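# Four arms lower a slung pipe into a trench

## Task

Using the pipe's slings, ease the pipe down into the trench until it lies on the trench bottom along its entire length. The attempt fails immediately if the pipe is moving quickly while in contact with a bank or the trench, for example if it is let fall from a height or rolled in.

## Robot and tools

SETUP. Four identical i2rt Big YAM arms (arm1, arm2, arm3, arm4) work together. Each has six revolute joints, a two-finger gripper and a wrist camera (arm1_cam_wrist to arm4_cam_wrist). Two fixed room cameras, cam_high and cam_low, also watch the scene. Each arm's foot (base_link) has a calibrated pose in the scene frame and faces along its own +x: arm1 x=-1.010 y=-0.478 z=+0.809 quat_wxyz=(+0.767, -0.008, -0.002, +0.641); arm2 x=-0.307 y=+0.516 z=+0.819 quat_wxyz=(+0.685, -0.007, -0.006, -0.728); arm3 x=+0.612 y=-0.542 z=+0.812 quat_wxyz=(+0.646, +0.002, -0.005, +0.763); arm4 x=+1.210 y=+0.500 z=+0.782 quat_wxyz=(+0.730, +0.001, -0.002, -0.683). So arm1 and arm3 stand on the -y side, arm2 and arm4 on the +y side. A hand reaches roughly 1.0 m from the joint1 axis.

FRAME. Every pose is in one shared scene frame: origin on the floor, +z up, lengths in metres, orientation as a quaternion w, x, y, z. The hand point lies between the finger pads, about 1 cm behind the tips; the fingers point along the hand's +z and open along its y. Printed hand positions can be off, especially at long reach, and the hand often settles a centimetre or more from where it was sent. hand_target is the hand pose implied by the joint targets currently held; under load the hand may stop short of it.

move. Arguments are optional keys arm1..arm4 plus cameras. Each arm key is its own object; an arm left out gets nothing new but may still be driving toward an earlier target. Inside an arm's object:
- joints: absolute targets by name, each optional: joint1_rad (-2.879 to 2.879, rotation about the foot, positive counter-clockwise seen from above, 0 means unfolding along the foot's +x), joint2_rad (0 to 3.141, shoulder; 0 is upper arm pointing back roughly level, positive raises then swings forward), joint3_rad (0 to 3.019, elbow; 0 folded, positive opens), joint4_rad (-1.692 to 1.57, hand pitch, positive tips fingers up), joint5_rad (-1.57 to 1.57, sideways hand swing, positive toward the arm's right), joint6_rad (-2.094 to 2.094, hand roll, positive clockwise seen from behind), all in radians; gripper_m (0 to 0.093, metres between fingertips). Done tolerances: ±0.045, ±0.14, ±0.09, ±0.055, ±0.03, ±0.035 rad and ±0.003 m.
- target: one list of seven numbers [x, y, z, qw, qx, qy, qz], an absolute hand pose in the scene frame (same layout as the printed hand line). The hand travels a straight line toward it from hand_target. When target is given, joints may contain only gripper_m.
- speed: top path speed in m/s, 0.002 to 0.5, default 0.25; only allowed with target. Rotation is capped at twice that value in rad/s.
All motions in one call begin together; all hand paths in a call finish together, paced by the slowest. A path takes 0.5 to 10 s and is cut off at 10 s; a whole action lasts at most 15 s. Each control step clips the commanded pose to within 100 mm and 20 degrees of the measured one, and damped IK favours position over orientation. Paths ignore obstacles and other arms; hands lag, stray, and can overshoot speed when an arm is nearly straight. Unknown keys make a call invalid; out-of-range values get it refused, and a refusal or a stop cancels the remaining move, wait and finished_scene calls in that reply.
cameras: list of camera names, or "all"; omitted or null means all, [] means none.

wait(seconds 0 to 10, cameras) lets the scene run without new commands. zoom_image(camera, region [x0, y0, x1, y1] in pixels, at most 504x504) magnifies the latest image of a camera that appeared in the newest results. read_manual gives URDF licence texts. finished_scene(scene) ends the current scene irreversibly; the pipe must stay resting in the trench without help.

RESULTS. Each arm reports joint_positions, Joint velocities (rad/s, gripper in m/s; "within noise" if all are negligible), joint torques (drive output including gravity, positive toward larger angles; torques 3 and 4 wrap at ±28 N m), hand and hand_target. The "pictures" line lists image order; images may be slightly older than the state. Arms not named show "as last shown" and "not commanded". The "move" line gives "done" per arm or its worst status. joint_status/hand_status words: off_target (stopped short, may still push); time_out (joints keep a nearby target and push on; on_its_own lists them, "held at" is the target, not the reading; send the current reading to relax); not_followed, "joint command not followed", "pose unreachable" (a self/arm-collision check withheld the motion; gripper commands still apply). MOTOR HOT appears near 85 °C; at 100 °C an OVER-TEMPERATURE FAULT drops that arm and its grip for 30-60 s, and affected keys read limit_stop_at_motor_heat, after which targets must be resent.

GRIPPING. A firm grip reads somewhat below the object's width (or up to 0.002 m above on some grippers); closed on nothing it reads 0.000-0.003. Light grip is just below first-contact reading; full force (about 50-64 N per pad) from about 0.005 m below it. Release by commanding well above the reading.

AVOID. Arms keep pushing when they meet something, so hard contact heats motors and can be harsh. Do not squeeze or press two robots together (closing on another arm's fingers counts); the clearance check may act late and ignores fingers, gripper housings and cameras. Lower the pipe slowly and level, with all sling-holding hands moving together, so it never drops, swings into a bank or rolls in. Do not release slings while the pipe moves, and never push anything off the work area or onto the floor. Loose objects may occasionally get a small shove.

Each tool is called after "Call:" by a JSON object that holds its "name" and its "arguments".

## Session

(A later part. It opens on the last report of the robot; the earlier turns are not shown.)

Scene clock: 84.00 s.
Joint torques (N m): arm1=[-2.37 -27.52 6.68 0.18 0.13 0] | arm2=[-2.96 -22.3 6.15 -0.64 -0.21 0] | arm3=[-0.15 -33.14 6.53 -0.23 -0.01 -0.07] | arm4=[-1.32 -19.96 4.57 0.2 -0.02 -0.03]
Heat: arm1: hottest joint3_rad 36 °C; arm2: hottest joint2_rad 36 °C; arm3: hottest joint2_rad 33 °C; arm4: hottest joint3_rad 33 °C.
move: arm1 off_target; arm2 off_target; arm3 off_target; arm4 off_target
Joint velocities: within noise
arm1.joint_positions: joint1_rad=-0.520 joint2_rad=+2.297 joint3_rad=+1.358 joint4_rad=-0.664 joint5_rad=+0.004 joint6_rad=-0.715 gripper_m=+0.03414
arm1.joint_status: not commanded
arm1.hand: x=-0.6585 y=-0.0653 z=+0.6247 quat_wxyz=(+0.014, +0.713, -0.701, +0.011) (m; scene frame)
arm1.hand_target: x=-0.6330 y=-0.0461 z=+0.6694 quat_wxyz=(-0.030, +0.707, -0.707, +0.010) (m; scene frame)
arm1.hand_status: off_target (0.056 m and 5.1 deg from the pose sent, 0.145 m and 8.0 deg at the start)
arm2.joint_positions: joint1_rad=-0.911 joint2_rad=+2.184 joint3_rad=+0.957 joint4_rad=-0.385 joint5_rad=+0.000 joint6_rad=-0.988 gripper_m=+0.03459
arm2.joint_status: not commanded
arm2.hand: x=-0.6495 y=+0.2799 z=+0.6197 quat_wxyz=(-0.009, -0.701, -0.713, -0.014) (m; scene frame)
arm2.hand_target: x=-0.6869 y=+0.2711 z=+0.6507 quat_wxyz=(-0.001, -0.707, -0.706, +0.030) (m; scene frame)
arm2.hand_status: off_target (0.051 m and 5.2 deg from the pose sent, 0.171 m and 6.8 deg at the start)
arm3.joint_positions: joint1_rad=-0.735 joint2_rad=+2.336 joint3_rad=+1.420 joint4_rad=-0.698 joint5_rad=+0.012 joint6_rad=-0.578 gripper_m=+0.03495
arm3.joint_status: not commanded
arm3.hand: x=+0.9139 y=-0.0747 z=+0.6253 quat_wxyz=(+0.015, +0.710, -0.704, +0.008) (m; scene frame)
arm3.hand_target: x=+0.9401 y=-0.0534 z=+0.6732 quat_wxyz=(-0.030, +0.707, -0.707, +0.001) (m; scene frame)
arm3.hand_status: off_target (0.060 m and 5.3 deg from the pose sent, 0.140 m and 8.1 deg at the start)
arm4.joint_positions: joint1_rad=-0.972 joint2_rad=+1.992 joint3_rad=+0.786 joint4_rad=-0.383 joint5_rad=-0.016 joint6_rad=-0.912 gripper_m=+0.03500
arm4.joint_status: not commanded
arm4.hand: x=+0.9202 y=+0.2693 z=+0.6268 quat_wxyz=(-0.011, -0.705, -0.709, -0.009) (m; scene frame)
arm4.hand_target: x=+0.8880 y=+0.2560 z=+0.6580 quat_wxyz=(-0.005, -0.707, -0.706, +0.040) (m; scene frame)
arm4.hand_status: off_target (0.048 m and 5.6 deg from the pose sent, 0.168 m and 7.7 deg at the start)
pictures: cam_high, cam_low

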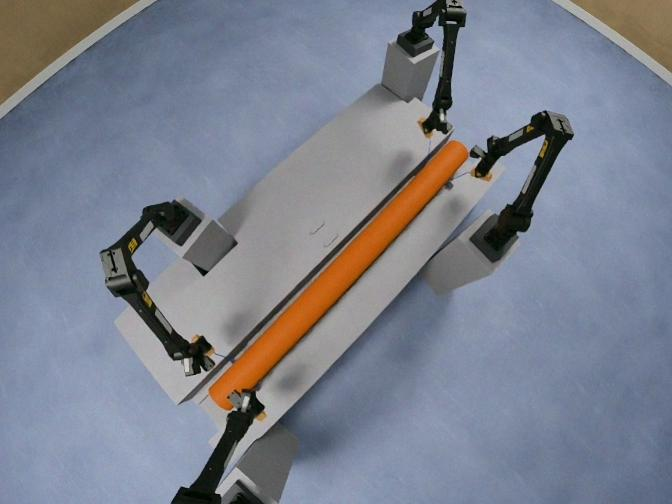

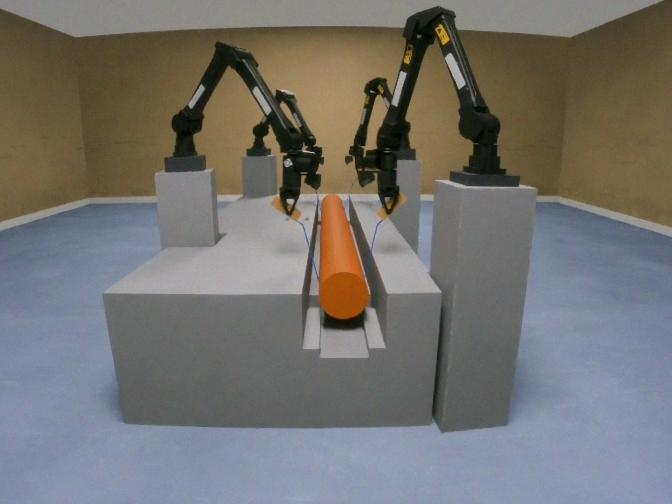

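Call:
{"name": "move", "arguments": {"arm1": {"target": [-0.634, -0.045, 0.568, -0.02, 0.707, -0.707, 0.01], "speed": 0.04}, "arm2": {"target": [-0.686, 0.270, 0.556, -0.002, -0.707, -0.706, 0.02], "speed": 0.04}, "arm3": {"target": [0.941, -0.054, 0.567, -0.02, 0.707, -0.707, 0], "speed": 0.04}, "arm4": {"target": [0.888, 0.255, 0.562, -0.006, -0.706, -0.705, 0.03], "speed": 0.04}, "cameras": ["cam_high", "cam_low"]}}

Call:
{"name": "zoom_image", "arguments": {"camera": "cam_low", "region": [260, 170, 460, 370]}}

Scene clock: 90.97 s.
Joint torques (N m): arm1=[-0.85 -19.02 7.46 1.01 0.07 0.11] | arm2=[-1.55 -17.44 4.92 0.17 -0.12 0.06] | arm3=[0.5 -24.76 7.06 0.46 -0.23 -0.06] | arm4=[-0.5 -14.39 3.47 0.84 0.03 -0.01]
Heat: arm1: hottest joint3_rad 36 °C; arm2: hottest joint2_rad 37 °C; arm3: hottest joint2_rad 35 °C; arm4: hottest joint3_rad 33 °C.
move: arm1 off_target; arm2 off_target; arm3 off_target; arm4 off_target
Joint velocities: within noise
arm1.joint_positions: joint1_rad=-0.520 joint2_rad=+2.403 joint3_rad=+1.415 joint4_rad=-0.555 joint5_rad=+0.004 joint6_rad=-0.714 gripper_m=+0.03414
arm1.joint_status: not commanded
arm1.hand: x=-0.6434 y=-0.0486 z=+0.5803 quat_wxyz=(-0.016, +0.713, -0.701, +0.009) (m; scene frame)
arm1.hand_target: x=-0.6344 y=-0.0455 z=+0.5684 quat_wxyz=(-0.020, +0.707, -0.707, +0.010) (m; scene frame)
arm1.hand_status: off_target (0.016 m and 1.1 deg from the pose sent, 0.065 m and 4.0 deg at the start)
arm2.joint_positions: joint1_rad=-0.927 joint2_rad=+2.367 joint3_rad=+1.046 joint4_rad=-0.257 joint5_rad=+0.000 joint6_rad=-0.993 gripper_m=+0.03458
arm2.joint_status: not commanded
arm2.hand: x=-0.6688 y=+0.2740 z=+0.5550 quat_wxyz=(-0.006, -0.705, -0.709, +0.003) (m; scene frame)
arm2.hand_target: x=-0.6857 y=+0.2703 z=+0.5564 quat_wxyz=(-0.002, -0.708, -0.706, +0.020) (m; scene frame)
arm2.hand_status: off_target (0.018 m and 2.0 deg from the pose sent, 0.074 m and 4.1 deg at the start)
arm3.joint_positions: joint1_rad=-0.746 joint2_rad=+2.458 joint3_rad=+1.482 joint4_rad=-0.583 joint5_rad=+0.012 joint6_rad=-0.583 gripper_m=+0.03495
arm3.joint_status: not commanded
arm3.hand: x=+0.9305 y=-0.0604 z=+0.5724 quat_wxyz=(-0.012, +0.708, -0.706, +0.003) (m; scene frame)
arm3.hand_target: x=+0.9407 y=-0.0545 z=+0.5672 quat_wxyz=(-0.020, +0.707, -0.707, +0.000) (m; scene frame)
arm3.hand_status: off_target (0.013 m and 1.0 deg from the pose sent, 0.068 m and 4.2 deg at the start)
arm4.joint_positions: joint1_rad=-0.983 joint2_rad=+2.196 joint3_rad=+0.846 joint4_rad=-0.195 joint5_rad=-0.016 joint6_rad=-0.913 gripper_m=+0.03500
arm4.joint_status: not commanded
arm4.hand: x=+0.9033 y=+0.2611 z=+0.5607 quat_wxyz=(-0.009, -0.709, -0.705, +0.013) (m; scene frame)
arm4.hand_target: x=+0.8881 y=+0.2552 z=+0.5623 quat_wxyz=(-0.006, -0.707, -0.706, +0.030) (m; scene frame)
arm4.hand_status: off_target (0.017 m and 1.9 deg from the pose sent, 0.074 m and 4.5 deg at the start)
pictures: cam_high, cam_low

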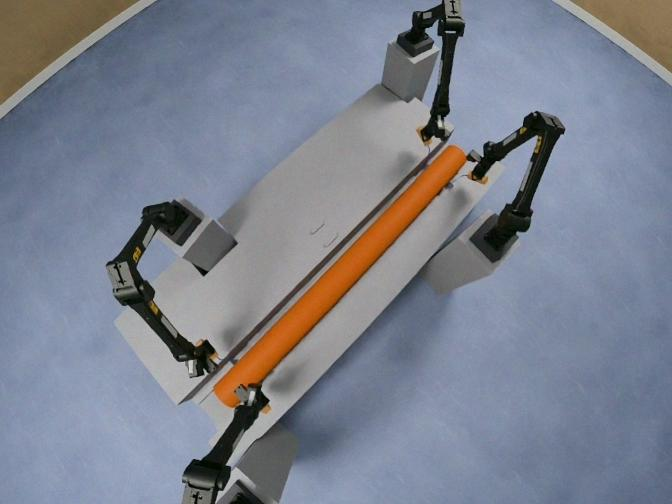

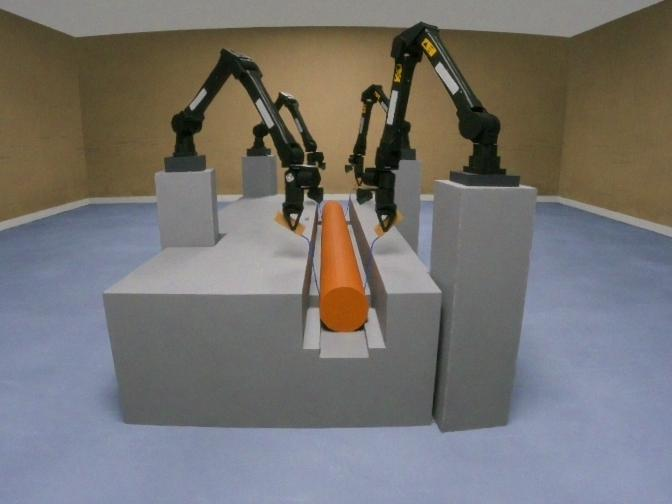

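Scaled by 2.520.

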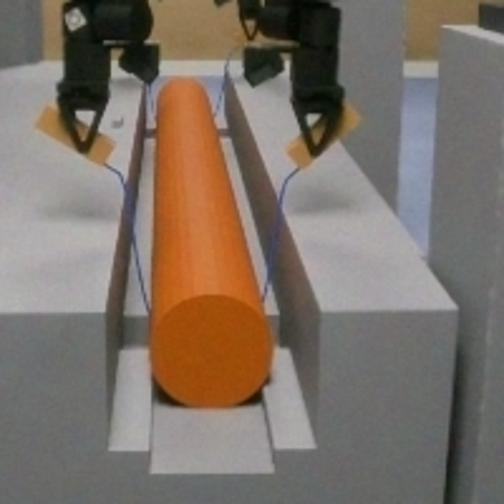

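Call:
{"name": "move", "arguments": {"arm1": {"target": [-0.648, -0.150, 0.480, -0.153, 0.6903, -0.6903, -0.153], "speed": 0.12}, "arm2": {"target": [-0.672, 0.290, 0.485, 0.153, 0.6903, 0.6903, -0.153], "speed": 0.12}, "arm3": {"target": [0.926, -0.150, 0.484, -0.153, 0.6903, -0.6903, -0.153], "speed": 0.12}, "arm4": {"target": [0.908, 0.290, 0.485, 0.153, 0.6903, 0.6903, -0.153], "speed": 0.12}, "cameras": []}}

Call:
{"name": "move", "arguments": {"arm1": {"target": [-0.648, -0.150, 0.452, -0.153, 0.6903, -0.6903, -0.153], "speed": 0.05}, "arm2": {"target": [-0.672, 0.290, 0.459, 0.153, 0.6903, 0.6903, -0.153], "speed": 0.05}, "arm3": {"target": [0.926, -0.150, 0.457, -0.153, 0.6903, -0.6903, -0.153], "speed": 0.05}, "arm4": {"target": [0.908, 0.290, 0.461, 0.153, 0.6903, 0.6903, -0.153], "speed": 0.05}, "cameras": ["arm1_cam_wrist", "arm2_cam_wrist", "cam_high", "cam_low"]}}

Call:
{"name": "zoom_image", "arguments": {"camera": "cam_low", "region": [230, 150, 450, 370]}}

Scene clock: 105.37 s.
Joint torques (N m): arm1=[-0.97 -17.26 1.83 1.65 -0.39 -0.14] | arm2=[-1.32 -17.2 0.98 0.54 -0.6 0.07] | arm3=[0.91 -21.25 1.85 1.2 -0.56 -0.07] | arm4=[-0.09 -14.1 -0.54 1.14 -0.31 -0.03]
Heat: arm1: hottest joint3_rad 36 °C; arm2: hottest joint2_rad 37 °C; arm3: hottest joint2_rad 36 °C; arm4: hottest joint3_rad 32 °C.
move: arm1 off_target; arm2 done; arm3 done; arm4 done
Joint velocities: within noise
arm1.joint_positions: joint1_rad=-0.768 joint2_rad=+2.552 joint3_rad=+1.127 joint4_rad=+0.126 joint5_rad=-0.364 joint6_rad=-0.887 gripper_m=+0.03414
arm1.joint_status: not commanded
arm1.hand: x=-0.6417 y=-0.1440 z=+0.4913 quat_wxyz=(-0.157, +0.688, -0.692, -0.152) (m; scene frame)
arm1.hand_target: x=-0.6483 y=-0.1501 z=+0.4803 quat_wxyz=(-0.153, +0.690, -0.690, -0.153) (m; scene frame)
arm1.hand_status: off_target (0.014 m and 0.6 deg from the pose sent, 0.143 m and 24.6 deg at the start)
arm2.joint_positions: joint1_rad=-1.107 joint2_rad=+2.587 joint3_rad=+1.020 joint4_rad=+0.140 joint5_rad=-0.382 joint6_rad=-1.138 gripper_m=+0.03458
arm2.joint_status: not commanded
arm2.hand: x=-0.6642 y=+0.2892 z=+0.4832 quat_wxyz=(-0.157, -0.692, -0.691, +0.141) (m; scene frame)
arm2.hand_target: x=-0.6718 y=+0.2901 z=+0.4850 quat_wxyz=(-0.153, -0.690, -0.690, +0.153) (m; scene frame)
arm2.hand_status: done (0.008 m and 1.4 deg from the pose sent, 0.072 m and 24.3 deg at the start)
arm3.joint_positions: joint1_rad=-0.938 joint2_rad=+2.570 joint3_rad=+1.129 joint4_rad=+0.179 joint5_rad=-0.292 joint6_rad=-0.722 gripper_m=+0.03495
arm3.joint_status: not commanded
arm3.hand: x=+0.9262 y=-0.1478 z=+0.4888 quat_wxyz=(-0.151, +0.689, -0.692, -0.152) (m; scene frame)
arm3.hand_target: x=+0.9260 y=-0.1500 z=+0.4841 quat_wxyz=(-0.153, +0.690, -0.690, -0.153) (m; scene frame)
arm3.hand_status: done (0.005 m and 0.3 deg from the pose sent, 0.126 m and 24.3 deg at the start)
arm4.joint_positions: joint1_rad=-1.203 joint2_rad=+2.473 joint3_rad=+0.791 joint4_rad=+0.290 joint5_rad=-0.388 joint6_rad=-1.093 gripper_m=+0.03500
arm4.joint_status: not commanded
arm4.hand: x=+0.9110 y=+0.2889 z=+0.4842 quat_wxyz=(-0.156, -0.694, -0.687, +0.145) (m; scene frame)
arm4.hand_target: x=+0.9081 y=+0.2900 z=+0.4851 quat_wxyz=(-0.153, -0.690, -0.690, +0.153) (m; scene frame)
arm4.hand_status: done (0.003 m and 1.2 deg from the pose sent, 0.081 m and 23.2 deg at the start)
pictures: none
No camera images: "cameras" was empty.

Scene clock: 106.47 s.
Joint torques (N m): arm1=[-0.09 -14.39 3.92 1.72 0.02 -0.04] | arm2=[-1.08 -15.09 2.54 0.7 -0.22 0.09] | arm3=[1.08 -19.25 3.41 1.26 -0.3 -0.03] | arm4=[0.85 -11.22 0.83 1.09 0.08 0.01]
Heat: arm1: hottest joint3_rad 36 °C; arm2: hottest joint2_rad 37 °C; arm3: hottest joint2_rad 36 °C; arm4: hottest joint3_rad 32 °C.
move: arm1 off_target; arm2 off_target; arm3 off_target; arm4 off_target
Joint velocities: within noise
arm1.joint_positions: joint1_rad=-0.770 joint2_rad=+2.594 joint3_rad=+1.138 joint4_rad=+0.152 joint5_rad=-0.373 joint6_rad=-0.893 gripper_m=+0.03414
arm1.joint_status: not commanded
arm1.hand: x=-0.6474 y=-0.1477 z=+0.4751 quat_wxyz=(-0.156, +0.689, -0.690, -0.157) (m; scene frame)
arm1.hand_target: x=-0.6490 y=-0.1508 z=+0.4532 quat_wxyz=(-0.153, +0.690, -0.690, -0.153) (m; scene frame)
arm1.hand_status: off_target (0.023 m and 0.5 deg from the pose sent, 0.040 m and 0.6 deg at the start)
arm2.joint_positions: joint1_rad=-1.112 joint2_rad=+2.633 joint3_rad=+1.047 joint4_rad=+0.162 joint5_rad=-0.392 joint6_rad=-1.144 gripper_m=+0.03458
arm2.joint_status: not commanded
arm2.hand: x=-0.6636 y=+0.2898 z=+0.4669 quat_wxyz=(-0.160, -0.690, -0.691, +0.144) (m; scene frame)
arm2.hand_target: x=-0.6718 y=+0.2901 z=+0.4593 quat_wxyz=(-0.153, -0.690, -0.690, +0.153) (m; scene frame)
arm2.hand_status: off_target (0.012 m and 1.3 deg from the pose sent, 0.025 m and 1.4 deg at the start)
arm3.joint_positions: joint1_rad=-0.941 joint2_rad=+2.615 joint3_rad=+1.149 joint4_rad=+0.204 joint5_rad=-0.299 joint6_rad=-0.726 gripper_m=+0.03495
arm3.joint_status: not commanded
arm3.hand: x=+0.9246 y=-0.1500 z=+0.4718 quat_wxyz=(-0.152, +0.690, -0.691, -0.155) (m; scene frame)
arm3.hand_target: x=+0.9256 y=-0.1505 z=+0.4575 quat_wxyz=(-0.153, +0.690, -0.690, -0.153) (m; scene frame)
arm3.hand_status: off_target (0.015 m and 0.3 deg from the pose sent, 0.032 m and 0.4 deg at the start)
arm4.joint_positions: joint1_rad=-1.218 joint2_rad=+2.515 joint3_rad=+0.810 joint4_rad=+0.325 joint5_rad=-0.399 joint6_rad=-1.095 gripper_m=+0.03500
arm4.joint_status: not commanded
arm4.hand: x=+0.9083 y=+0.2915 z=+0.4718 quat_wxyz=(-0.158, -0.697, -0.683, +0.152) (m; scene frame)
arm4.hand_target: x=+0.9084 y=+0.2903 z=+0.4613 quat_wxyz=(-0.153, -0.690, -0.690, +0.153) (m; scene frame)
arm4.hand_status: off_target (0.011 m and 1.2 deg from the pose sent, 0.023 m and 1.2 deg at the start)
pictures: arm1_cam_wrist, arm2_cam_wrist, cam_high, cam_low

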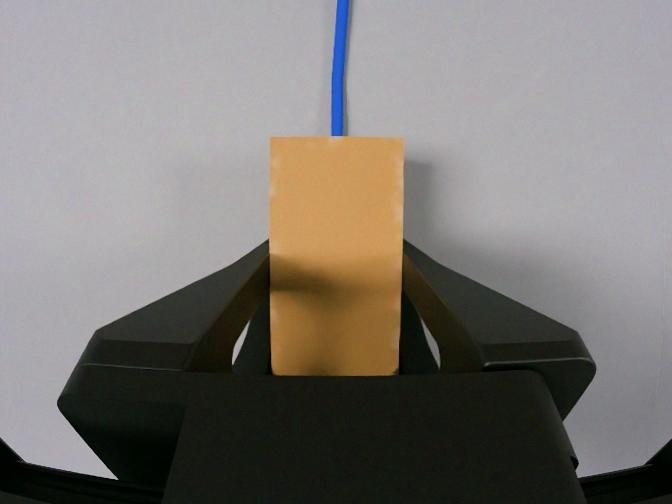

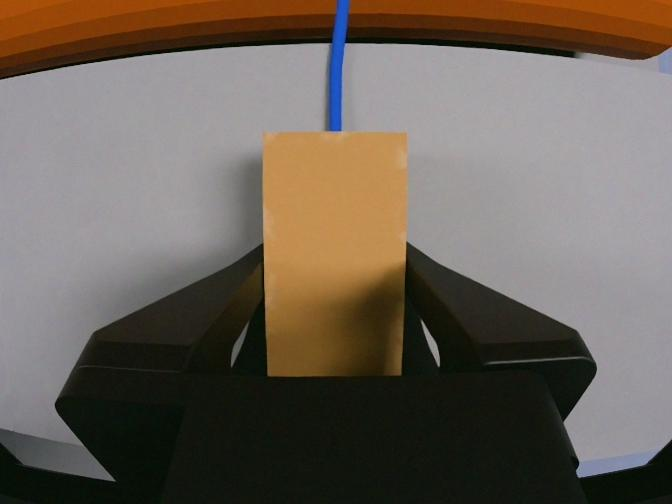

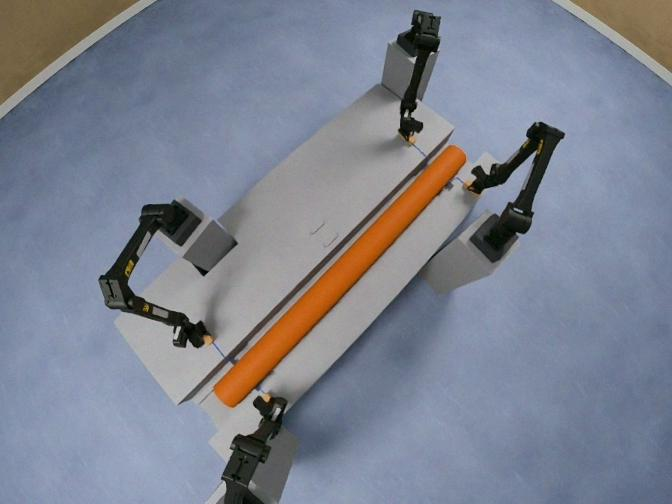

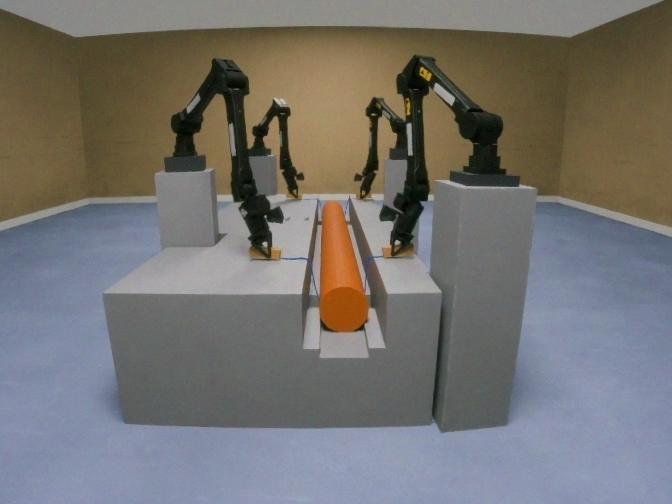

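Scaled by 2.291.

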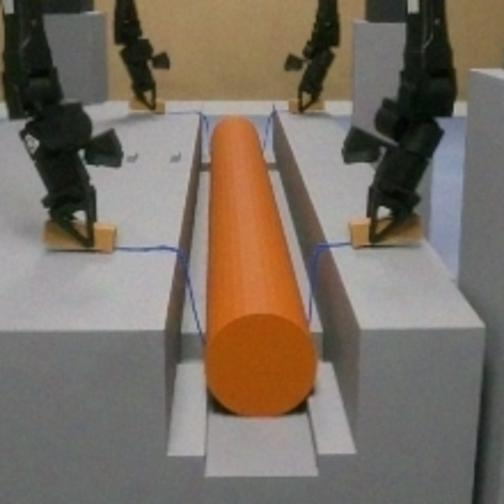

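Resting. Release and retreat.

Call:
{"name": "move", "arguments": {"arm1": {"joints": {"gripper_m": 0.06}}, "arm2": {"joints": {"gripper_m": 0.06}}, "arm3": {"joints": {"gripper_m": 0.06}}, "arm4": {"joints": {"gripper_m": 0.06}}, "cameras": []}}

Call:
{"name": "move", "arguments": {"arm1": {"target": [-0.648, -0.186, 0.540, -0.153, 0.6903, -0.6903, -0.153], "speed": 0.2}, "arm2": {"target": [-0.672, 0.326, 0.540, 0.153, 0.6903, 0.6903, -0.153], "speed": 0.2}, "arm3": {"target": [0.926, -0.186, 0.540, -0.153, 0.6903, -0.6903, -0.153], "speed": 0.2}, "arm4": {"target": [0.908, 0.327, 0.540, 0.153, 0.6903, 0.6903, -0.153], "speed": 0.2}, "cameras": ["cam_high", "cam_low"]}}

Call:
{"name": "zoom_image", "arguments": {"camera": "cam_low", "region": [230, 150, 450, 370]}}

Scene clock: 113.00 s.
Joint torques (N m): arm1=[-0.32 -16.44 2.29 1.58 -0.22 -0.09] | arm2=[-1.08 -16.03 1.63 0.5 -0.21 0.12] | arm3=[1.2 -20.72 2.36 1.14 -0.31 -0.01] | arm4=[0.79 -13.39 -0.25 0.99 -0.07 0.02]
Heat: arm1: hottest joint2_rad 35 °C; arm2: hottest joint2_rad 36 °C; arm3: hottest joint2_rad 36 °C; arm4: hottest joint3_rad 32 °C.
move: arm1 done; arm2 done; arm3 done; arm4 done
Joint velocities: within noise
arm1.joint_positions: joint1_rad=-0.770 joint2_rad=+2.616 joint3_rad=+1.157 joint4_rad=+0.156 joint5_rad=-0.368 joint6_rad=-0.893 gripper_m=+0.05992
arm1.joint_status: all done
arm1.hand: x=-0.6445 y=-0.1466 z=+0.4671 quat_wxyz=(-0.157, +0.690, -0.690, -0.154) (m; scene frame)
arm1.hand_target: x=-0.6488 y=-0.1508 z=+0.4533 quat_wxyz=(-0.153, +0.690, -0.690, -0.153) (m; scene frame)
arm1.hand_status: not commanded
arm2.joint_positions: joint1_rad=-1.112 joint2_rad=+2.643 joint3_rad=+1.057 joint4_rad=+0.166 joint5_rad=-0.392 joint6_rad=-1.145 gripper_m=+0.05994
arm2.joint_status: all done
arm2.hand: x=-0.6659 y=+0.2887 z=+0.4636 quat_wxyz=(-0.159, -0.690, -0.691, +0.146) (m; scene frame)
arm2.hand_target: x=-0.6718 y=+0.2901 z=+0.4594 quat_wxyz=(-0.153, -0.690, -0.690, +0.153) (m; scene frame)
arm2.hand_status: not commanded
arm3.joint_positions: joint1_rad=-0.941 joint2_rad=+2.628 joint3_rad=+1.164 joint4_rad=+0.207 joint5_rad=-0.299 joint6_rad=-0.727 gripper_m=+0.05991
arm3.joint_status: all done
arm3.hand: x=+0.9267 y=-0.1478 z=+0.4675 quat_wxyz=(-0.154, +0.690, -0.690, -0.155) (m; scene frame)
arm3.hand_target: x=+0.9256 y=-0.1505 z=+0.4576 quat_wxyz=(-0.153, +0.690, -0.690, -0.153) (m; scene frame)
arm3.hand_status: not commanded
arm4.joint_positions: joint1_rad=-1.218 joint2_rad=+2.537 joint3_rad=+0.824 joint4_rad=+0.327 joint5_rad=-0.395 joint6_rad=-1.097 gripper_m=+0.05989
arm4.joint_status: all done
arm4.hand: x=+0.9085 y=+0.2922 z=+0.4643 quat_wxyz=(-0.157, -0.697, -0.684, +0.149) (m; scene frame)
arm4.hand_target: x=+0.9083 y=+0.2902 z=+0.4614 quat_wxyz=(-0.153, -0.690, -0.690, +0.153) (m; scene frame)
arm4.hand_status: not commanded
pictures: none
No camera images: "cameras" was empty.

Scene clock: 114.23 s.
Joint torques (N m): arm1=[-0.44 -17.2 1.8 0.51 -0.38 -0.09] | arm2=[-1.03 -16.03 0.96 -0.58 -0.53 0.07] | arm3=[1.03 -20.42 1.73 0.24 -0.54 -0.06] | arm4=[0.09 -13.39 -0.31 0.03 -0.32 -0.04]
Heat: arm1: hottest joint2_rad 35 °C; arm2: hottest joint2_rad 36 °C; arm3: hottest joint2_rad 36 °C; arm4: hottest joint3_rad 32 °C.
move: arm1 done; arm2 done; arm3 done; arm4 done
Joint velocities: within noise
arm1.joint_positions: joint1_rad=-0.842 joint2_rad=+2.399 joint3_rad=+0.992 joint4_rad=+0.096 joint5_rad=-0.382 joint6_rad=-0.962 gripper_m=+0.05993
arm1.joint_status: not commanded
arm1.hand: x=-0.6405 y=-0.1810 z=+0.5451 quat_wxyz=(-0.164, +0.688, -0.691, -0.150) (m; scene frame)
arm1.hand_target: x=-0.6480 y=-0.1860 z=+0.5402 quat_wxyz=(-0.153, +0.690, -0.690, -0.153) (m; scene frame)
arm1.hand_status: done (0.010 m and 1.4 deg from the pose sent, 0.083 m and 0.4 deg at the start)
arm2.joint_positions: joint1_rad=-1.196 joint2_rad=+2.420 joint3_rad=+0.913 joint4_rad=+0.089 joint5_rad=-0.397 joint6_rad=-1.229 gripper_m=+0.05995
arm2.joint_status: not commanded
arm2.hand: x=-0.6779 y=+0.3219 z=+0.5419 quat_wxyz=(-0.149, -0.689, -0.691, +0.161) (m; scene frame)
arm2.hand_target: x=-0.6721 y=+0.3260 z=+0.5400 quat_wxyz=(-0.153, -0.690, -0.690, +0.153) (m; scene frame)
arm2.hand_status: done (0.007 m and 1.0 deg from the pose sent, 0.085 m and 1.1 deg at the start)
arm3.joint_positions: joint1_rad=-0.999 joint2_rad=+2.411 joint3_rad=+0.981 joint4_rad=+0.171 joint5_rad=-0.311 joint6_rad=-0.781 gripper_m=+0.05992
arm3.joint_status: not commanded
arm3.hand: x=+0.9301 y=-0.1812 z=+0.5448 quat_wxyz=(-0.161, +0.689, -0.690, -0.152) (m; scene frame)
arm3.hand_target: x=+0.9259 y=-0.1859 z=+0.5400 quat_wxyz=(-0.153, +0.690, -0.690, -0.153) (m; scene frame)
arm3.hand_status: done (0.008 m and 1.0 deg from the pose sent, 0.082 m and 0.2 deg at the start)
arm4.joint_positions: joint1_rad=-1.313 joint2_rad=+2.297 joint3_rad=+0.686 joint4_rad=+0.203 joint5_rad=-0.406 joint6_rad=-1.205 gripper_m=+0.05991
arm4.joint_status: not commanded
arm4.hand: x=+0.9041 y=+0.3251 z=+0.5390 quat_wxyz=(-0.150, -0.693, -0.687, +0.157) (m; scene frame)
arm4.hand_target: x=+0.9080 y=+0.3271 z=+0.5400 quat_wxyz=(-0.153, -0.691, -0.690, +0.153) (m; scene frame)
arm4.hand_status: done (0.004 m and 0.8 deg from the pose sent, 0.083 m and 1.2 deg at the start)
pictures: cam_high, cam_low

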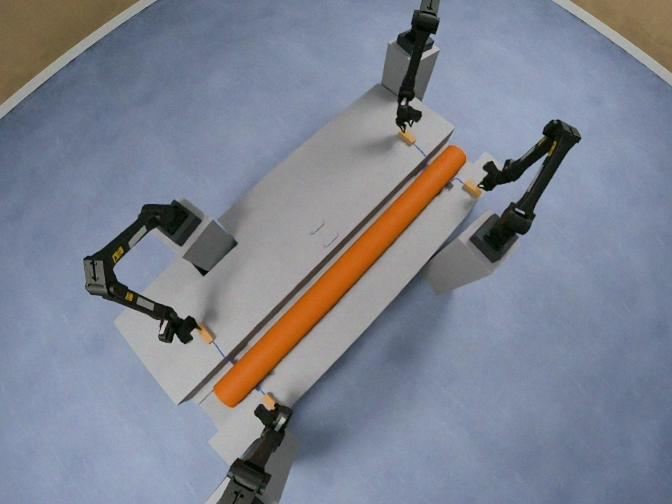

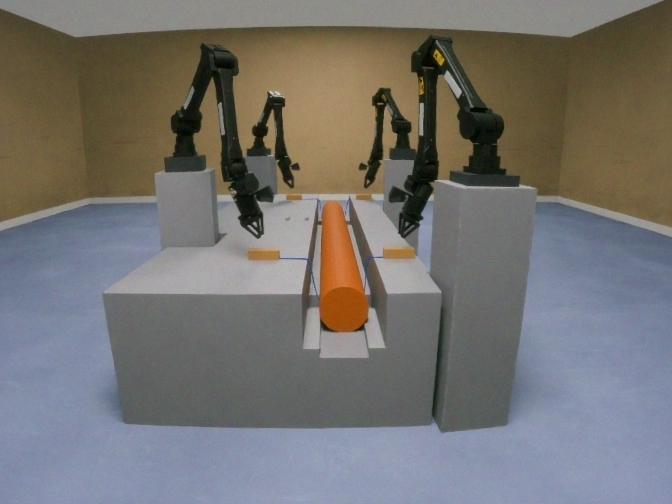

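Scaled by 2.291.

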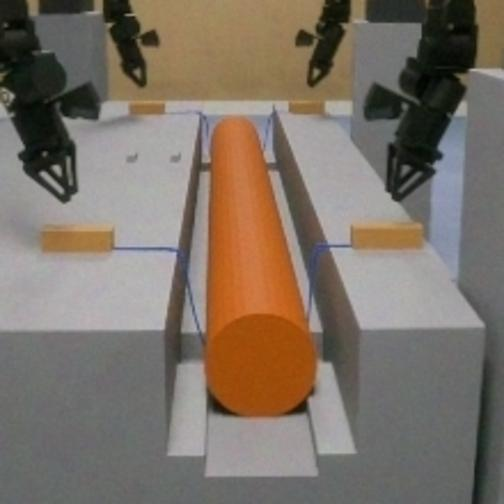

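Call:
{"name": "finished_scene", "arguments": {"scene": 2}}

The scene is finished: the task was done.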